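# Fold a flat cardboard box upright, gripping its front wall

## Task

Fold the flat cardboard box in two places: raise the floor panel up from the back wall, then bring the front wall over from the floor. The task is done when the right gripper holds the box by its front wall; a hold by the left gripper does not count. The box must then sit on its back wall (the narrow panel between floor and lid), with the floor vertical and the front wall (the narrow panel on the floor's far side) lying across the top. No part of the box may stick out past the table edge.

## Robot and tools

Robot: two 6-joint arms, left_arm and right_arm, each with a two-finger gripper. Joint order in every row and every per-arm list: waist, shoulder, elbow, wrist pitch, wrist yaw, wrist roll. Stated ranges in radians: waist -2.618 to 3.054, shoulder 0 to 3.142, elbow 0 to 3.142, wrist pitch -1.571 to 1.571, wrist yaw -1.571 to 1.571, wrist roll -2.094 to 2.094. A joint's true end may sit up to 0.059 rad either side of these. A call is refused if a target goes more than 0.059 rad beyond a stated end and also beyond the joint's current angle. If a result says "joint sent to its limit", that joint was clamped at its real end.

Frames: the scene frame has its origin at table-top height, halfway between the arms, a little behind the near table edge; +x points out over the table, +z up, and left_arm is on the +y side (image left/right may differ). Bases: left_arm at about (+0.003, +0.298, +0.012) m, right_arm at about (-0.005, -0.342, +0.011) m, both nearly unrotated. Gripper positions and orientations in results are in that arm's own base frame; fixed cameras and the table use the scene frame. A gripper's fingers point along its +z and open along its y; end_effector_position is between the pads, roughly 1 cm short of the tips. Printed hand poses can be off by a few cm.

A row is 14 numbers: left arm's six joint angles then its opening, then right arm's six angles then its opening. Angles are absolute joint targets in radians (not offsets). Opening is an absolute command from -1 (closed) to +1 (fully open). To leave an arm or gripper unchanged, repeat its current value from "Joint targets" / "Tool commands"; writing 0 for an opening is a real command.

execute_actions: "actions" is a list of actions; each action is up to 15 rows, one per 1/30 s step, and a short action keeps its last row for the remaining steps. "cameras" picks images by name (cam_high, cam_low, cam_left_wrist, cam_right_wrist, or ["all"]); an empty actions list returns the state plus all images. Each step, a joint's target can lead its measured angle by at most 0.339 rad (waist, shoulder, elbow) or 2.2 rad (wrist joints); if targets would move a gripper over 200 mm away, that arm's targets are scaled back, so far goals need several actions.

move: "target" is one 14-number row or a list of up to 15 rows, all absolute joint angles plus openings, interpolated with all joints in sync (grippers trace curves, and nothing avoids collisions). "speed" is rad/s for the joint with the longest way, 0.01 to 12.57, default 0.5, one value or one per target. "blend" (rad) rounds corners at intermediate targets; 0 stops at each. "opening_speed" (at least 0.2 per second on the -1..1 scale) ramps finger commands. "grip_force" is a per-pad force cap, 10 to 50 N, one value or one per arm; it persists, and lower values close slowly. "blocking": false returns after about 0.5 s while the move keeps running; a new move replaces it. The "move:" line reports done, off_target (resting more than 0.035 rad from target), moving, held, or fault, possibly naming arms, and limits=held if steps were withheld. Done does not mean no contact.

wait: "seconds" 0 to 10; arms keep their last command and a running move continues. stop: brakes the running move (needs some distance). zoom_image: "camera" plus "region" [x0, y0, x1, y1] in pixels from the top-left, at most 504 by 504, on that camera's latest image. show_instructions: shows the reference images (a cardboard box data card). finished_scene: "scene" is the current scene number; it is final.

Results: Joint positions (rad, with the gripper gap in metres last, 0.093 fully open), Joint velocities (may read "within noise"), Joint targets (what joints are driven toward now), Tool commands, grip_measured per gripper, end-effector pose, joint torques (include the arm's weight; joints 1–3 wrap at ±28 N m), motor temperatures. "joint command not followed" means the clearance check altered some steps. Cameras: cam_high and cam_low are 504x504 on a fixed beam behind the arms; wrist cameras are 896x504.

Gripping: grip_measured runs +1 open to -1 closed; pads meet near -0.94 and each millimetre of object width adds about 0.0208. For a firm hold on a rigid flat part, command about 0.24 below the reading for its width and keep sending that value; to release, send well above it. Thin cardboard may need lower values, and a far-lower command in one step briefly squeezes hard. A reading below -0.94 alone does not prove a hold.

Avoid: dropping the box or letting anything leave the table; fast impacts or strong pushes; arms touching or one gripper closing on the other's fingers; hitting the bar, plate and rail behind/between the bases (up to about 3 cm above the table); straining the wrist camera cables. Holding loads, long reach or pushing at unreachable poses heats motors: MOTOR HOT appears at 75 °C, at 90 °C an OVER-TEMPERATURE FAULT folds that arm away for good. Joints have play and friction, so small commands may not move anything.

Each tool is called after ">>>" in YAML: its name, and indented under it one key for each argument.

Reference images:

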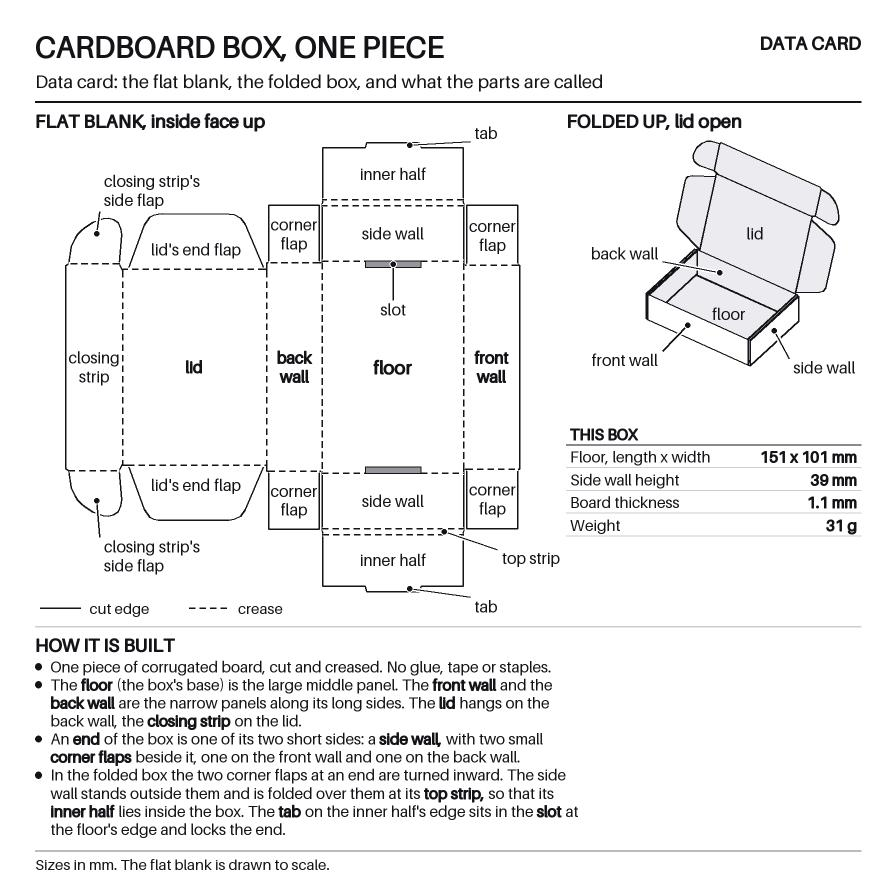

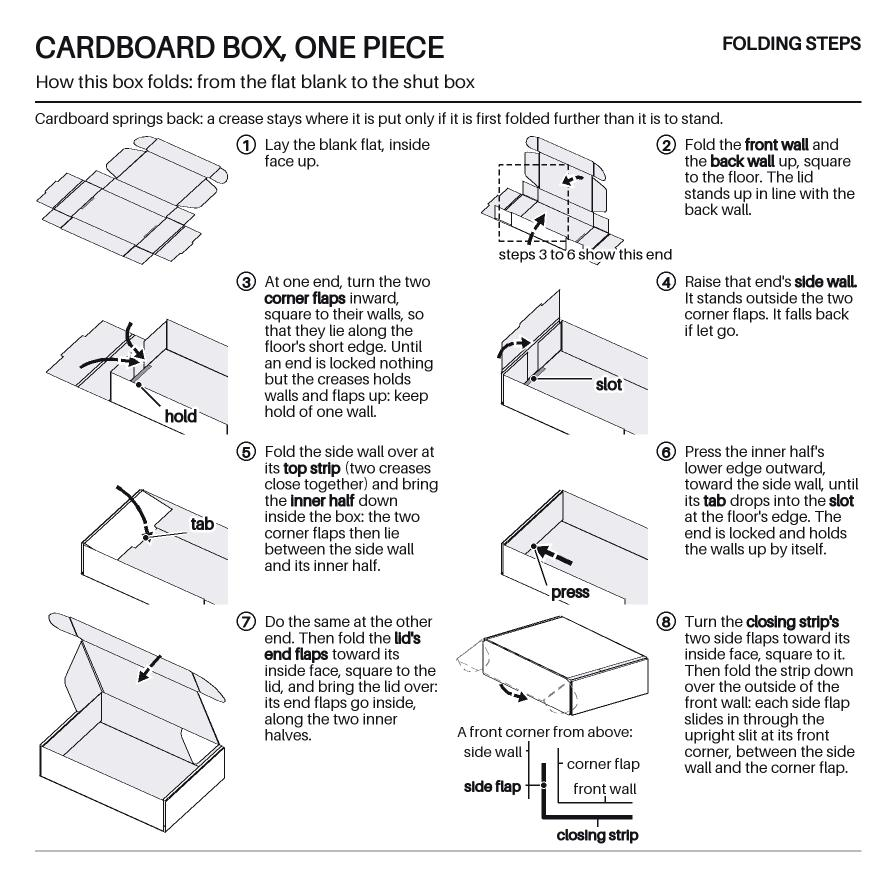

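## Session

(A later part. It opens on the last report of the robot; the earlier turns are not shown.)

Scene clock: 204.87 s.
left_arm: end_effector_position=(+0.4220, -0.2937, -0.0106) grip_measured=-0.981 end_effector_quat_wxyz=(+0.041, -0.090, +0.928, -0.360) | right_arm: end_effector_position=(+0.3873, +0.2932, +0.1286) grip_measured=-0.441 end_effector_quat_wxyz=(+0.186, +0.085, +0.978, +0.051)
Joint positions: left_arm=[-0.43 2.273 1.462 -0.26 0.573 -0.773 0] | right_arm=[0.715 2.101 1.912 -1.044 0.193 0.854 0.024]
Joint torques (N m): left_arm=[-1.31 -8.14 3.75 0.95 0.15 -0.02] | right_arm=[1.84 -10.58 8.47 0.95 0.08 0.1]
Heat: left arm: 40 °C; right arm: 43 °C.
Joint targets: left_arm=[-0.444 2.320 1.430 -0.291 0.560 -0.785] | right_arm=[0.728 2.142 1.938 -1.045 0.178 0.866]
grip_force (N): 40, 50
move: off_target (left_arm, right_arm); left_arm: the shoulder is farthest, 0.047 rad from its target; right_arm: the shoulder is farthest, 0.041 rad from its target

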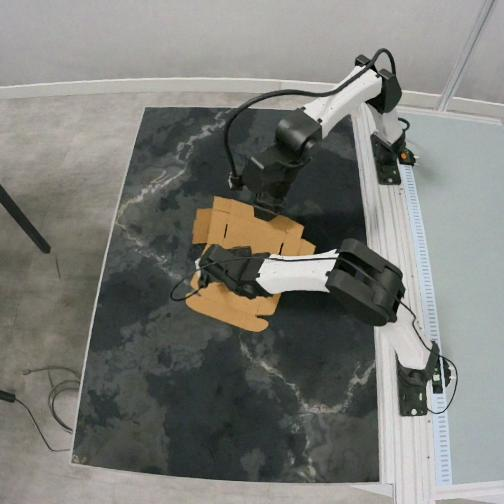

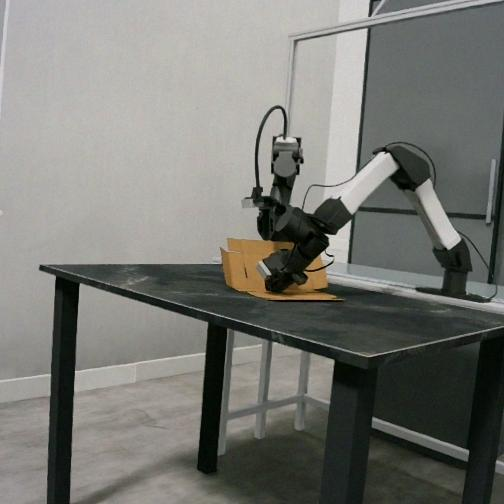

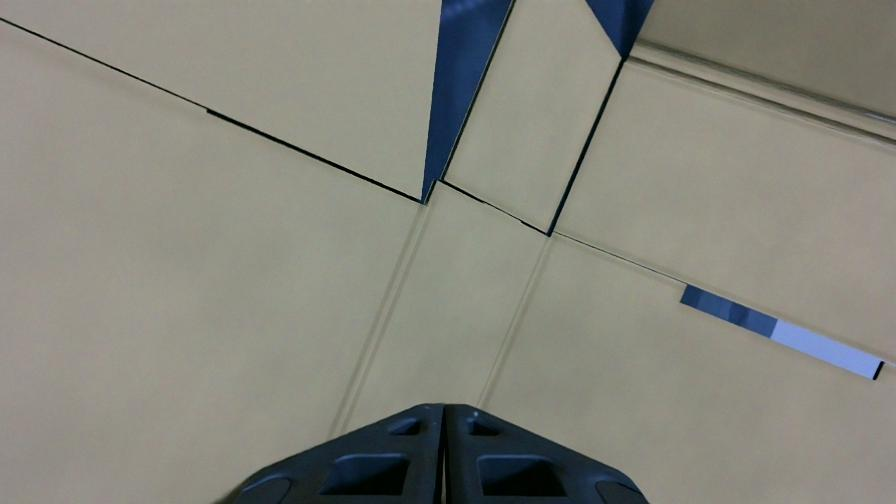

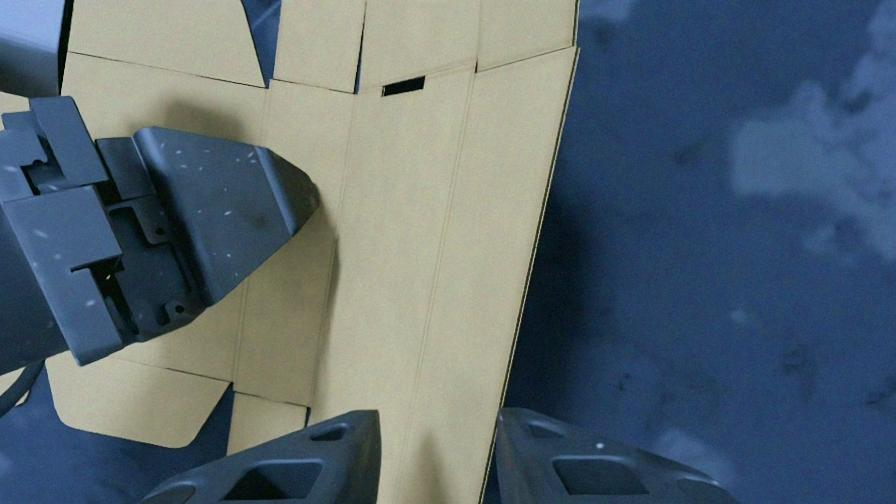

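>>> move:
  target:
    - [-0.445, 2.32, 1.43, -0.29, 0.56, -0.785, -1, 0.735, 1.80, 1.342, -0.40, 0.245, 1.138, -0.44]
    - [-0.445, 2.32, 1.43, -0.29, 0.56, -0.785, -1, 0.748, 1.90, 1.337, -0.348, 0.258, 1.15, -0.44]
  speed: [0.2, 0.1]
  cameras: ["cam_right_wrist", "cam_left_wrist", "cam_low"]

>>> zoom_image:
  camera: "cam_low"
  region: [190, 220, 290, 300]

Scene clock: 225.40 s.
left_arm: end_effector_position=(+0.4215, -0.2955, -0.0108) grip_measured=-0.981 end_effector_quat_wxyz=(+0.039, -0.088, +0.927, -0.363) | right_arm: end_effector_position=(+0.3874, +0.2975, +0.1062) grip_measured=-0.441 end_effector_quat_wxyz=(+0.280, +0.229, +0.912, +0.194)
Joint positions: left_arm=[-0.431 2.276 1.462 -0.254 0.58 -0.773 0] | right_arm=[0.736 1.875 1.348 -0.383 0.237 1.147 0.024]
Joint torques (N m): left_arm=[-1.43 -8.32 3.73 0.9 0.11 -0.03] | right_arm=[1.68 -10.3 5.9 1.92 0.39 0.07]
Motor temperatures (°C): left_arm=[21 38 32 27 23 22 21] | right_arm=[22 44 38 31 22 22 21]
Heat: left arm: 38 °C; right arm: 44 °C.
Joint targets: left_arm=[-0.447 2.320 1.430 -0.289 0.564 -0.785] | right_arm=[0.748 1.899 1.337 -0.347 0.253 1.159]
grip_force (N): 40, 50
move: off_target (left_arm); left_arm: the shoulder is farthest, 0.044 rad from its target
Images, in order (width x height): cam_low 504x504, cam_left_wrist 896x504, cam_right_wrist 896x504.

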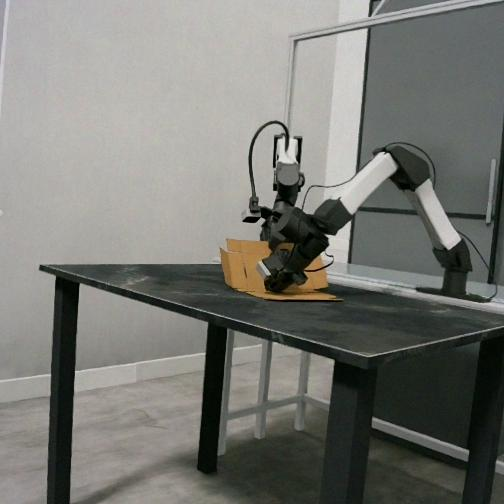

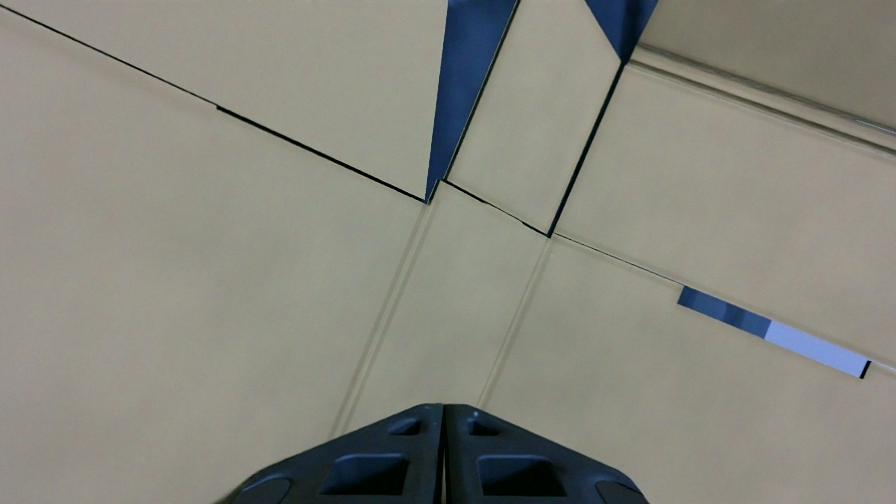

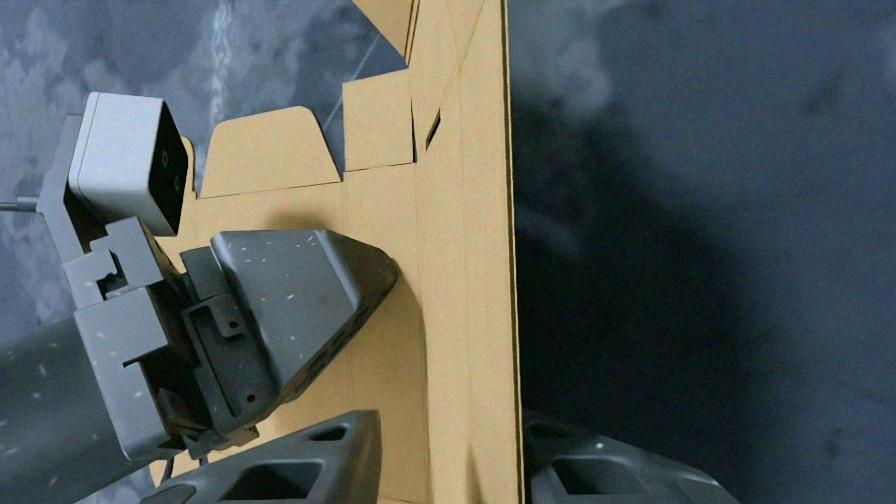

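Scaled by 5.040 from the camera's 504x504 image, which has a finer 720x720 frame.

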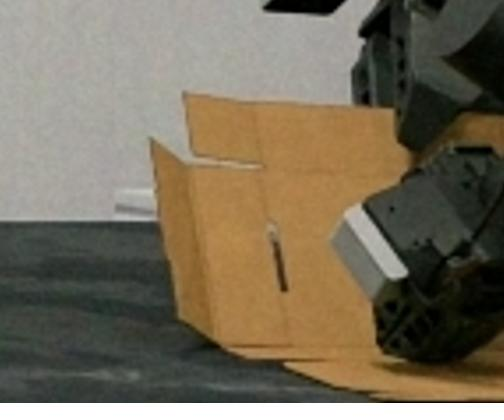

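>>> move:
  target: [-0.445, 2.32, 1.43, -0.29, 0.56, -0.785, -1, 0.748, 1.90, 1.337, -0.348, 0.258, 1.15, -1]
  speed: 0.1
  cameras: ["cam_right_wrist", "cam_low"]

>>> zoom_image:
  camera: "cam_low"
  region: [190, 220, 290, 300]

Scene clock: 227.23 s.
left_arm: end_effector_position=(+0.4217, -0.2956, -0.0106) grip_measured=-0.981 end_effector_quat_wxyz=(+0.040, -0.087, +0.927, -0.364) | right_arm: end_effector_position=(+0.3874, +0.2988, +0.1070) grip_measured=-0.974 end_effector_quat_wxyz=(+0.283, +0.224, +0.912, +0.194)
Joint positions: left_arm=[-0.431 2.276 1.462 -0.252 0.58 -0.773 0] | right_arm=[0.739 1.875 1.348 -0.379 0.241 1.136 0]
Joint torques (N m): left_arm=[-1.2 -8.44 3.67 0.88 0.07 -0.01] | right_arm=[1.35 -10.22 5.93 1.85 0.41 0.01]
Heat: left arm: 38 °C; right arm: 44 °C.
Joint targets: left_arm=[-0.445 2.320 1.430 -0.290 0.560 -0.785] | right_arm=[0.748 1.900 1.337 -0.349 0.258 1.141]
grip_force (N): 40, 50
move: off_target (left_arm); left_arm: the shoulder is farthest, 0.044 rad from its target
Images, in order (width x height): cam_low 504x504, cam_right_wrist 896x504.

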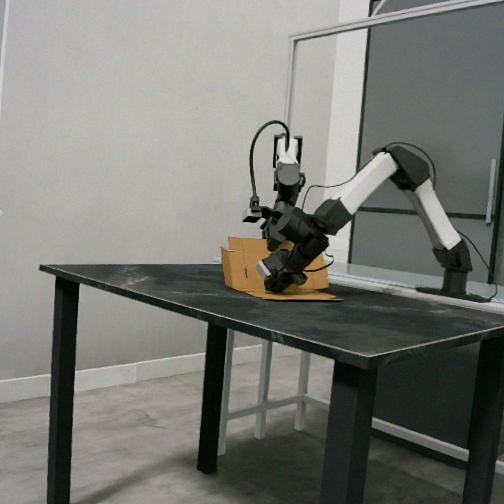

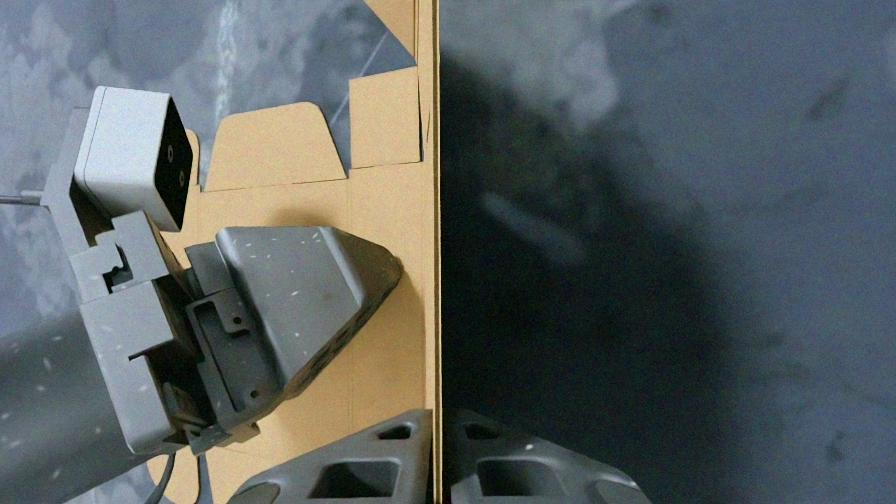

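Scaled by 5.040 from the camera's 504x504 image, which has a finer 720x720 frame.

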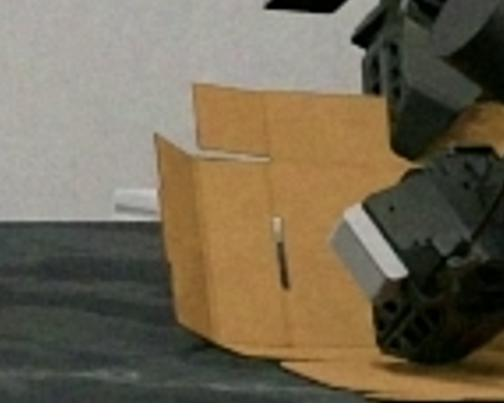

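>>> move:
  target:
    - [-0.43, 2.08, 1.60, -0.56, 0.56, -0.785, -1, 0.748, 1.90, 1.337, -0.348, 0.258, 1.15, -1]
    - [-0.3, 1.55, 1.6, -0.95, 0.3, -0.4, -1, 0.455, 1.856, 1.445, -0.575, -0.065, 0.405, -1]
    - [-0.3, 1.5, 1.6, -1.0, 0, 0, -1, 0.238, 2.035, 1.705, -0.778, -0.205, -0.352, -1]
  speed: [0.3, 0.35, 0.35]
  blend: [0.03, 0.1, 0]
  cameras: ["cam_right_wrist", "cam_low", "cam_high"]

>>> zoom_image:
  camera: "cam_low"
  region: [170, 200, 330, 310]

Scene clock: 243.40 s.
left_arm: end_effector_position=(+0.3764, -0.1207, +0.2593) grip_measured=-0.981 end_effector_quat_wxyz=(+0.320, +0.138, +0.936, -0.056) | right_arm: end_effector_position=(+0.4754, +0.1463, +0.1185) grip_measured=-0.975 end_effector_quat_wxyz=(+0.247, -0.290, +0.922, +0.075)
Joint positions: left_arm=[-0.307 1.514 1.569 -0.964 0.008 -0.018 0] | right_arm=[0.239 2.007 1.675 -0.744 -0.177 -0.326 0]
Joint torques (N m): left_arm=[0.44 -8.16 9.35 1.2 -0.09 0.25] | right_arm=[0.51 -11.33 9.17 0.9 -0.23 -0.15]
Heat: left arm: 38 °C; right arm: 43 °C.
Joint targets: left_arm=[-0.300 1.499 1.599 -1.000 -0.004 0.000] | right_arm=[0.239 2.035 1.705 -0.778 -0.195 -0.342]
grip_force (N): 40, 50
move: off_target (left_arm); left_arm: the wrist pitch is farthest, 0.036 rad from its target
Images, in order (width x height): cam_high 504x504, cam_low 504x504, cam_right_wrist 896x504.

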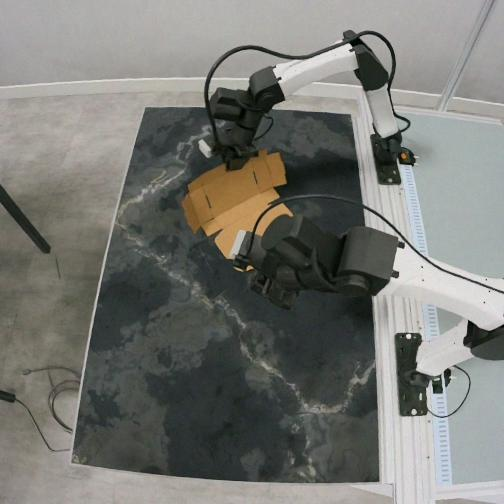

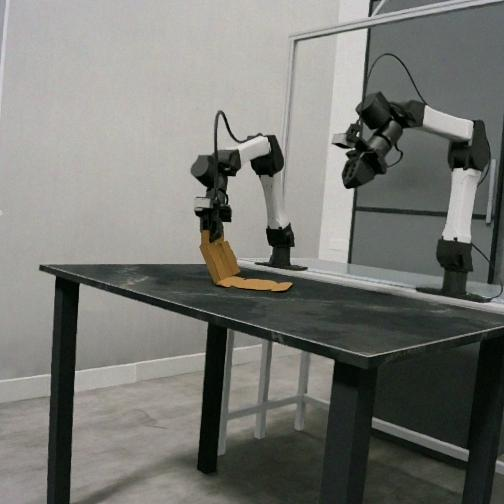

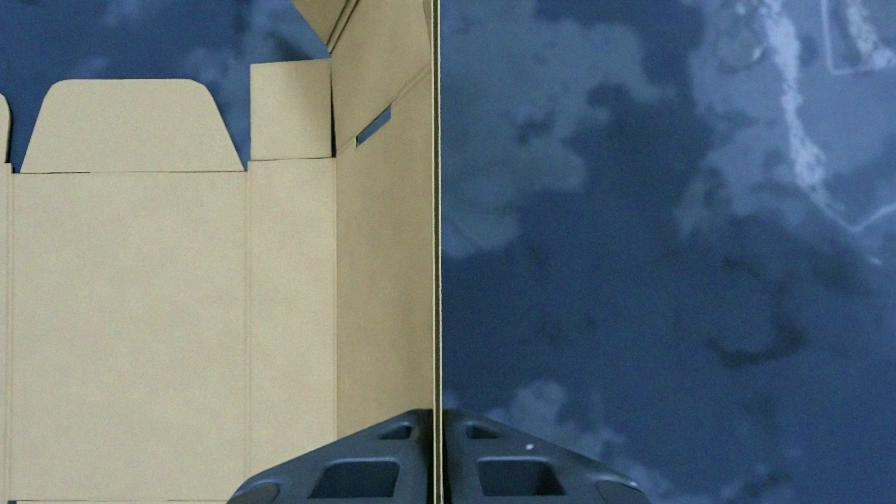

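Scaled by 3.150 from the camera's 504x504 image, which has a finer 720x720 frame.

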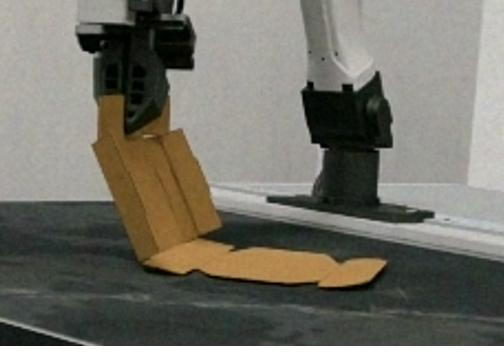

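>>> move:
  target:
    - [-0.3, 1.5, 1.6, -1.0, 0, 0, -1, 0.49, 1.90, 1.41, -0.455, 0.39, -0.41, -1]
    - [-0.3, 1.5, 1.6, -1.0, 0, 0, -1, 0.697, 1.97, 1.20, -0.02, 0.93, -0.645, -1]
  speed: 0.3
  blend: 0.1
  cameras: ["cam_right_wrist", "cam_low", "cam_high"]

>>> zoom_image:
  camera: "cam_low"
  region: [170, 200, 330, 310]

Scene clock: 255.23 s.
left_arm: end_effector_position=(+0.3764, -0.1207, +0.2593) grip_measured=-0.981 end_effector_quat_wxyz=(+0.320, +0.138, +0.936, -0.056) | right_arm: end_effector_position=(+0.4439, +0.1959, +0.1113) grip_measured=-0.975 end_effector_quat_wxyz=(+0.355, -0.384, +0.757, -0.391)
Joint positions: left_arm=[-0.307 1.514 1.569 -0.964 0.008 -0.018 0] | right_arm=[0.69 1.953 1.215 -0.044 0.896 -0.642 0]
Joint torques (N m): left_arm=[0.44 -8.02 9.4 1.2 -0.09 0.26] | right_arm=[1.21 -11.37 5.3 1.83 0.67 -0.08]
Heat: left arm: 38 °C; right arm: 46 °C.
Joint targets: left_arm=[-0.300 1.500 1.600 -1.000 0.000 -0.001] | right_arm=[0.697 1.970 1.201 -0.019 0.920 -0.654]
grip_force (N): 40, 50
move: off_target (left_arm); left_arm: the wrist pitch is farthest, 0.036 rad from its target
Images, in order (width x height): cam_high 504x504, cam_low 504x504, cam_right_wrist 896x504.

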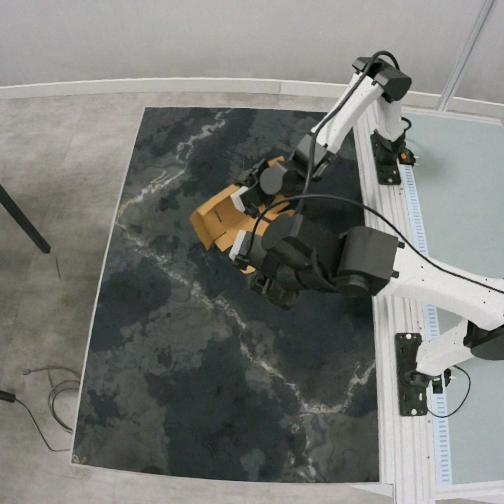

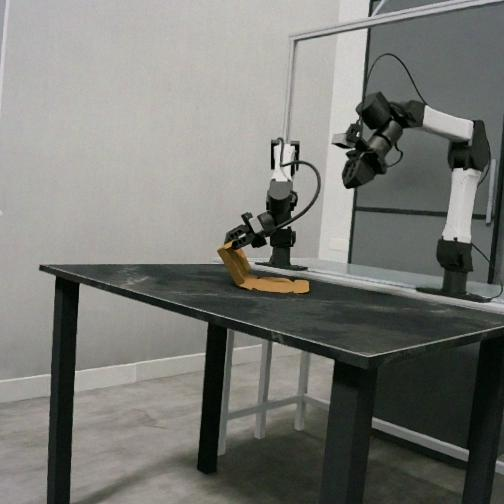

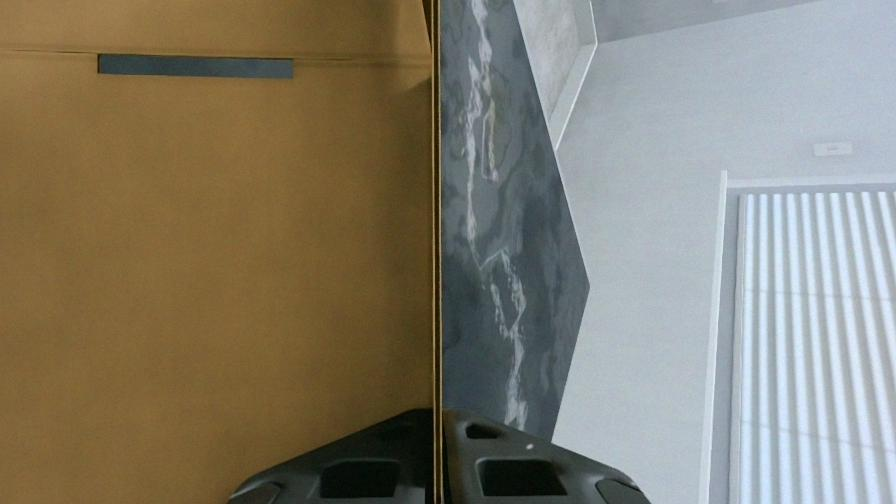

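Scaled by 3.150 from the camera's 504x504 image, which has a finer 720x720 frame.

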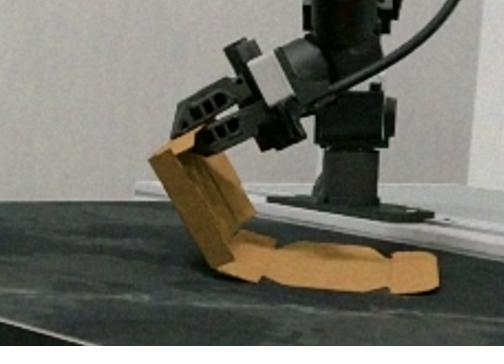

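>>> move:
  target:
    - [-0.373, 1.96, 1.31, -0.50, 0.585, -0.70, -1, 0.697, 1.97, 1.20, -0.02, 0.93, -0.645, -1]
    - [-0.373, 2.135, 1.182, -0.247, 0.585, -0.70, -1, 0.697, 1.97, 1.20, -0.02, 0.93, -0.645, -1]
  speed: [0.5, 0.2]
  cameras: ["cam_left_wrist", "cam_low", "cam_high"]

>>> zoom_image:
  camera: "cam_low"
  region: [190, 210, 350, 310]

Scene clock: 266.73 s.
left_arm: end_effector_position=(+0.3747, -0.2446, -0.0098) grip_measured=-0.981 end_effector_quat_wxyz=(+0.021, -0.090, +0.934, -0.345) | right_arm: end_effector_position=(+0.4440, +0.1908, +0.1143) grip_measured=-0.975 end_effector_quat_wxyz=(+0.352, -0.375, +0.756, -0.405)
Joint positions: left_arm=[-0.365 2.104 1.206 -0.269 0.597 -0.684 0] | right_arm=[0.688 1.953 1.215 -0.044 0.928 -0.643 0]
Joint torques (N m): left_arm=[-0.88 -7.83 4.07 1.29 0.16 -0.08] | right_arm=[1.22 -11.37 5.24 1.81 0.45 0.01]
Heat: left arm: 38 °C; right arm: 45 °C.
Joint targets: left_arm=[-0.373 2.136 1.183 -0.247 0.585 -0.700] | right_arm=[0.695 1.970 1.200 -0.020 0.930 -0.646]
grip_force (N): 40, 50
move: done
Images, in order (width x height): cam_high 504x504, cam_low 504x504, cam_left_wrist 896x504.

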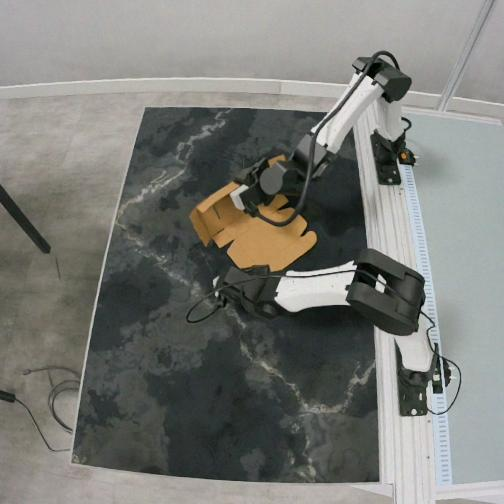

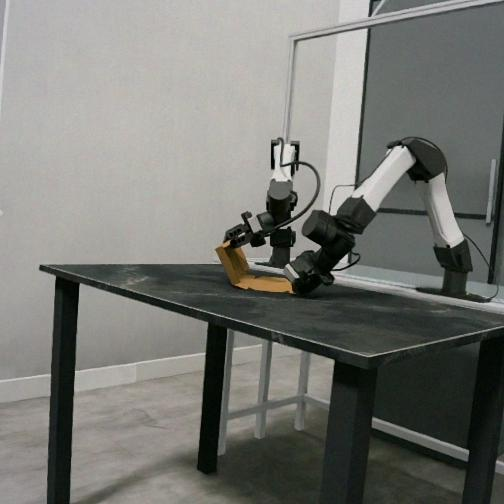

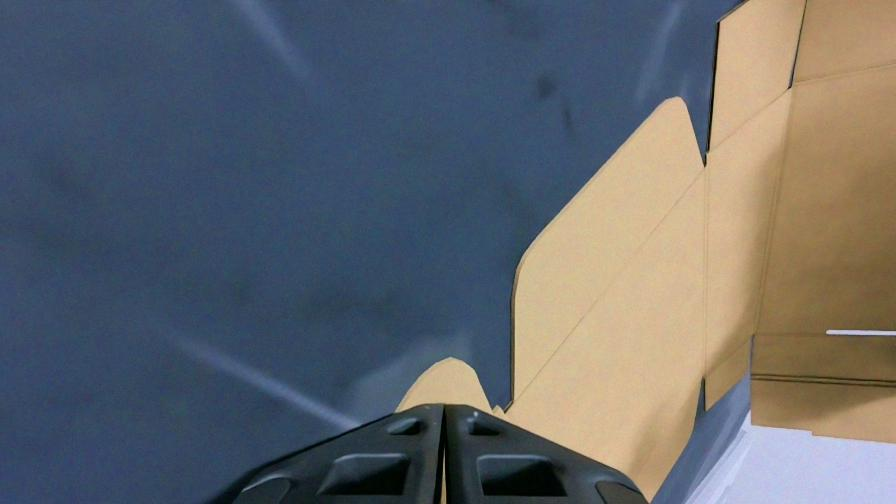

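Scaled by 3.150 from the camera's 504x504 image, which has a finer 720x720 frame.

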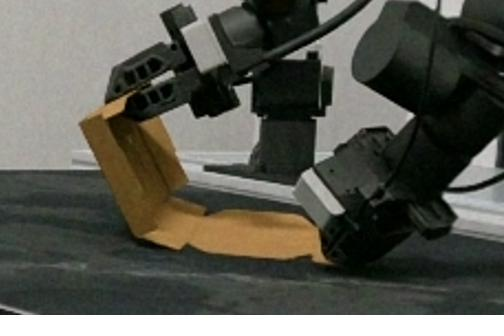

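>>> move:
  target:
    - [-0.373, 2.135, 1.182, -0.247, 0.585, -0.70, -1, 0.808, 2.06, 1.032, 0.565, 1.165, -1.065, -1]
    - [-0.373, 2.135, 1.182, -0.247, 0.585, -0.70, -1, 0.860, 2.265, 0.987, 1.285, 1.262, -1.586, -1]
  speed: 0.25
  blend: 0.08
  cameras: ["cam_left_wrist", "cam_low", "cam_high", "cam_right_wrist"]

>>> zoom_image:
  camera: "cam_low"
  region: [200, 210, 320, 310]

Scene clock: 277.37 s.
left_arm: end_effector_position=(+0.3758, -0.2453, -0.0096) grip_measured=-0.981 end_effector_quat_wxyz=(+0.023, -0.089, +0.933, -0.347) | right_arm: end_effector_position=(+0.4149, +0.2266, +0.1130) grip_measured=-0.975 end_effector_quat_wxyz=(+0.390, -0.381, +0.594, -0.592)
Joint positions: left_arm=[-0.365 2.106 1.206 -0.261 0.599 -0.684 0] | right_arm=[0.846 2.23 0.998 1.246 1.264 -1.573 0]
Joint torques (N m): left_arm=[-0.8 -8.1 3.89 1.24 0.13 -0.07] | right_arm=[1.85 -9.94 3.73 2.07 0.13 -0.06]
Heat: left arm: 37 °C; right arm: 44 °C.
Joint targets: left_arm=[-0.373 2.135 1.182 -0.247 0.584 -0.700] | right_arm=[0.860 2.265 0.987 1.285 1.270 -1.585]
grip_force (N): 40, 50
move: off_target (right_arm); right_arm: the wrist pitch is farthest, 0.039 rad from its target

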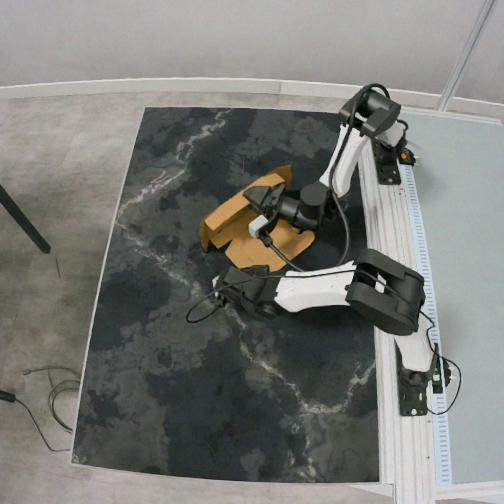

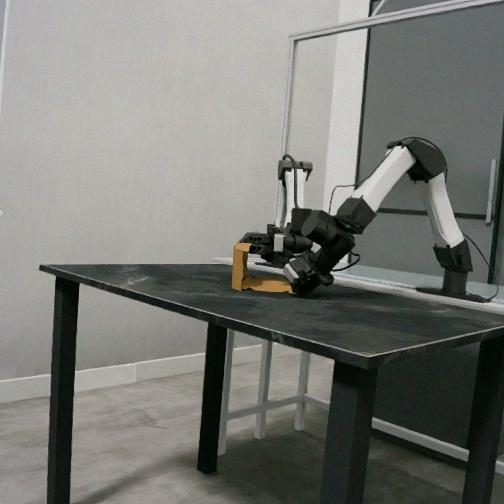

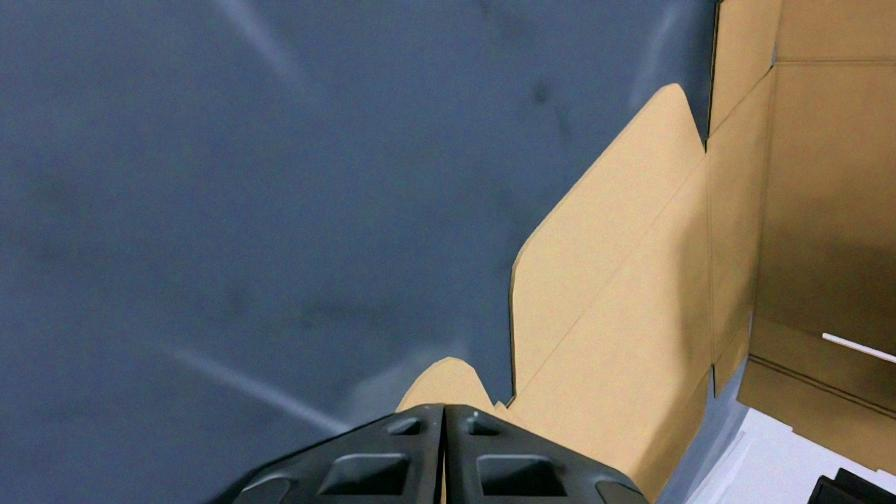

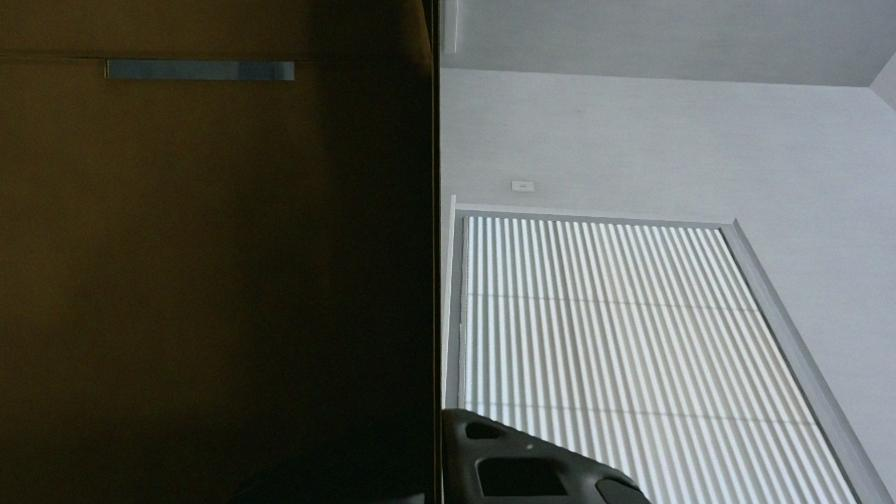

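Scaled by 4.200 from the camera's 504x504 image, which has a finer 720x720 frame.

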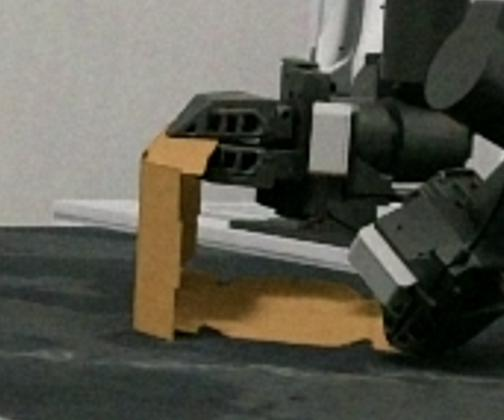

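>>> move:
  target:
    - [-0.373, 2.135, 1.182, -0.247, 0.585, -0.70, -1, 0.868, 2.298, 0.990, 1.285, 1.268, -1.586, -1]
    - [-0.373, 2.01, 1.28, -0.43, 0.585, -0.70, -1, 0.868, 2.298, 0.990, 1.285, 1.268, -1.586, -1]
  speed: [0.1, 0.2]
  cameras: ["cam_left_wrist", "cam_low", "cam_high"]

>>> zoom_image:
  camera: "cam_low"
  region: [220, 225, 300, 300]

Scene clock: 281.67 s.
left_arm: end_effector_position=(+0.3733, -0.2427, +0.0233) grip_measured=-0.981 end_effector_quat_wxyz=(+0.017, -0.094, +0.935, -0.341) | right_arm: end_effector_position=(+0.4121, +0.2275, +0.1080) grip_measured=-0.975 end_effector_quat_wxyz=(+0.396, -0.372, +0.598, -0.590)
Joint positions: left_arm=[-0.364 2.031 1.253 -0.403 0.593 -0.684 0] | right_arm=[0.854 2.253 0.998 1.284 1.278 -1.565 0]
Joint torques (N m): left_arm=[-0.81 -12.33 8.29 0.77 0.22 -0.04] | right_arm=[1.94 -9.05 3.85 1.63 -0.04 -0.07]
Heat: left arm: 37 °C; right arm: 44 °C.
Joint targets: left_arm=[-0.373 2.010 1.280 -0.430 0.586 -0.700] | right_arm=[0.869 2.298 0.990 1.284 1.269 -1.578]
grip_force (N): 40, 50
move: off_target (right_arm); right_arm: the shoulder is farthest, 0.045 rad from its target
Images, in order (width x height): cam_high 504x504, cam_low 504x504, cam_left_wrist 896x504.

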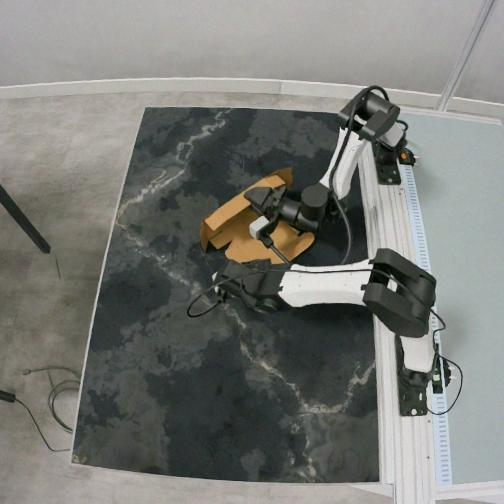

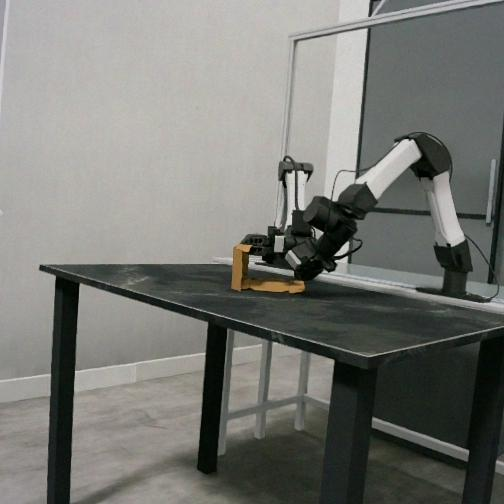

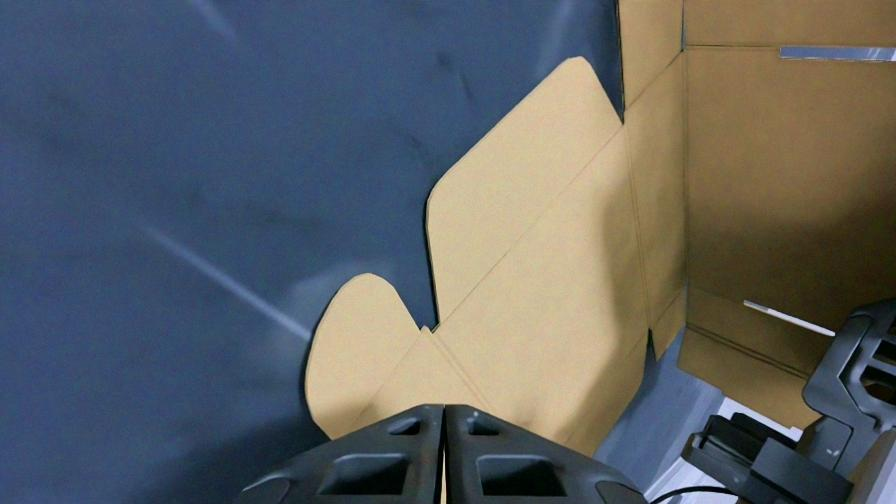

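Scaled by 6.300 from the camera's 504x504 image, which has a finer 720x720 frame.

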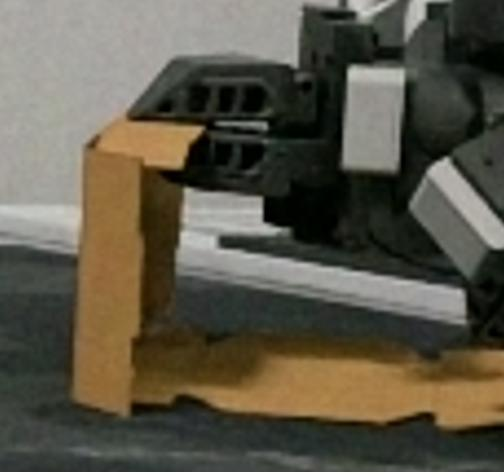

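>>> finished_scene:
  scene: 2

The scene is finished: the task was done.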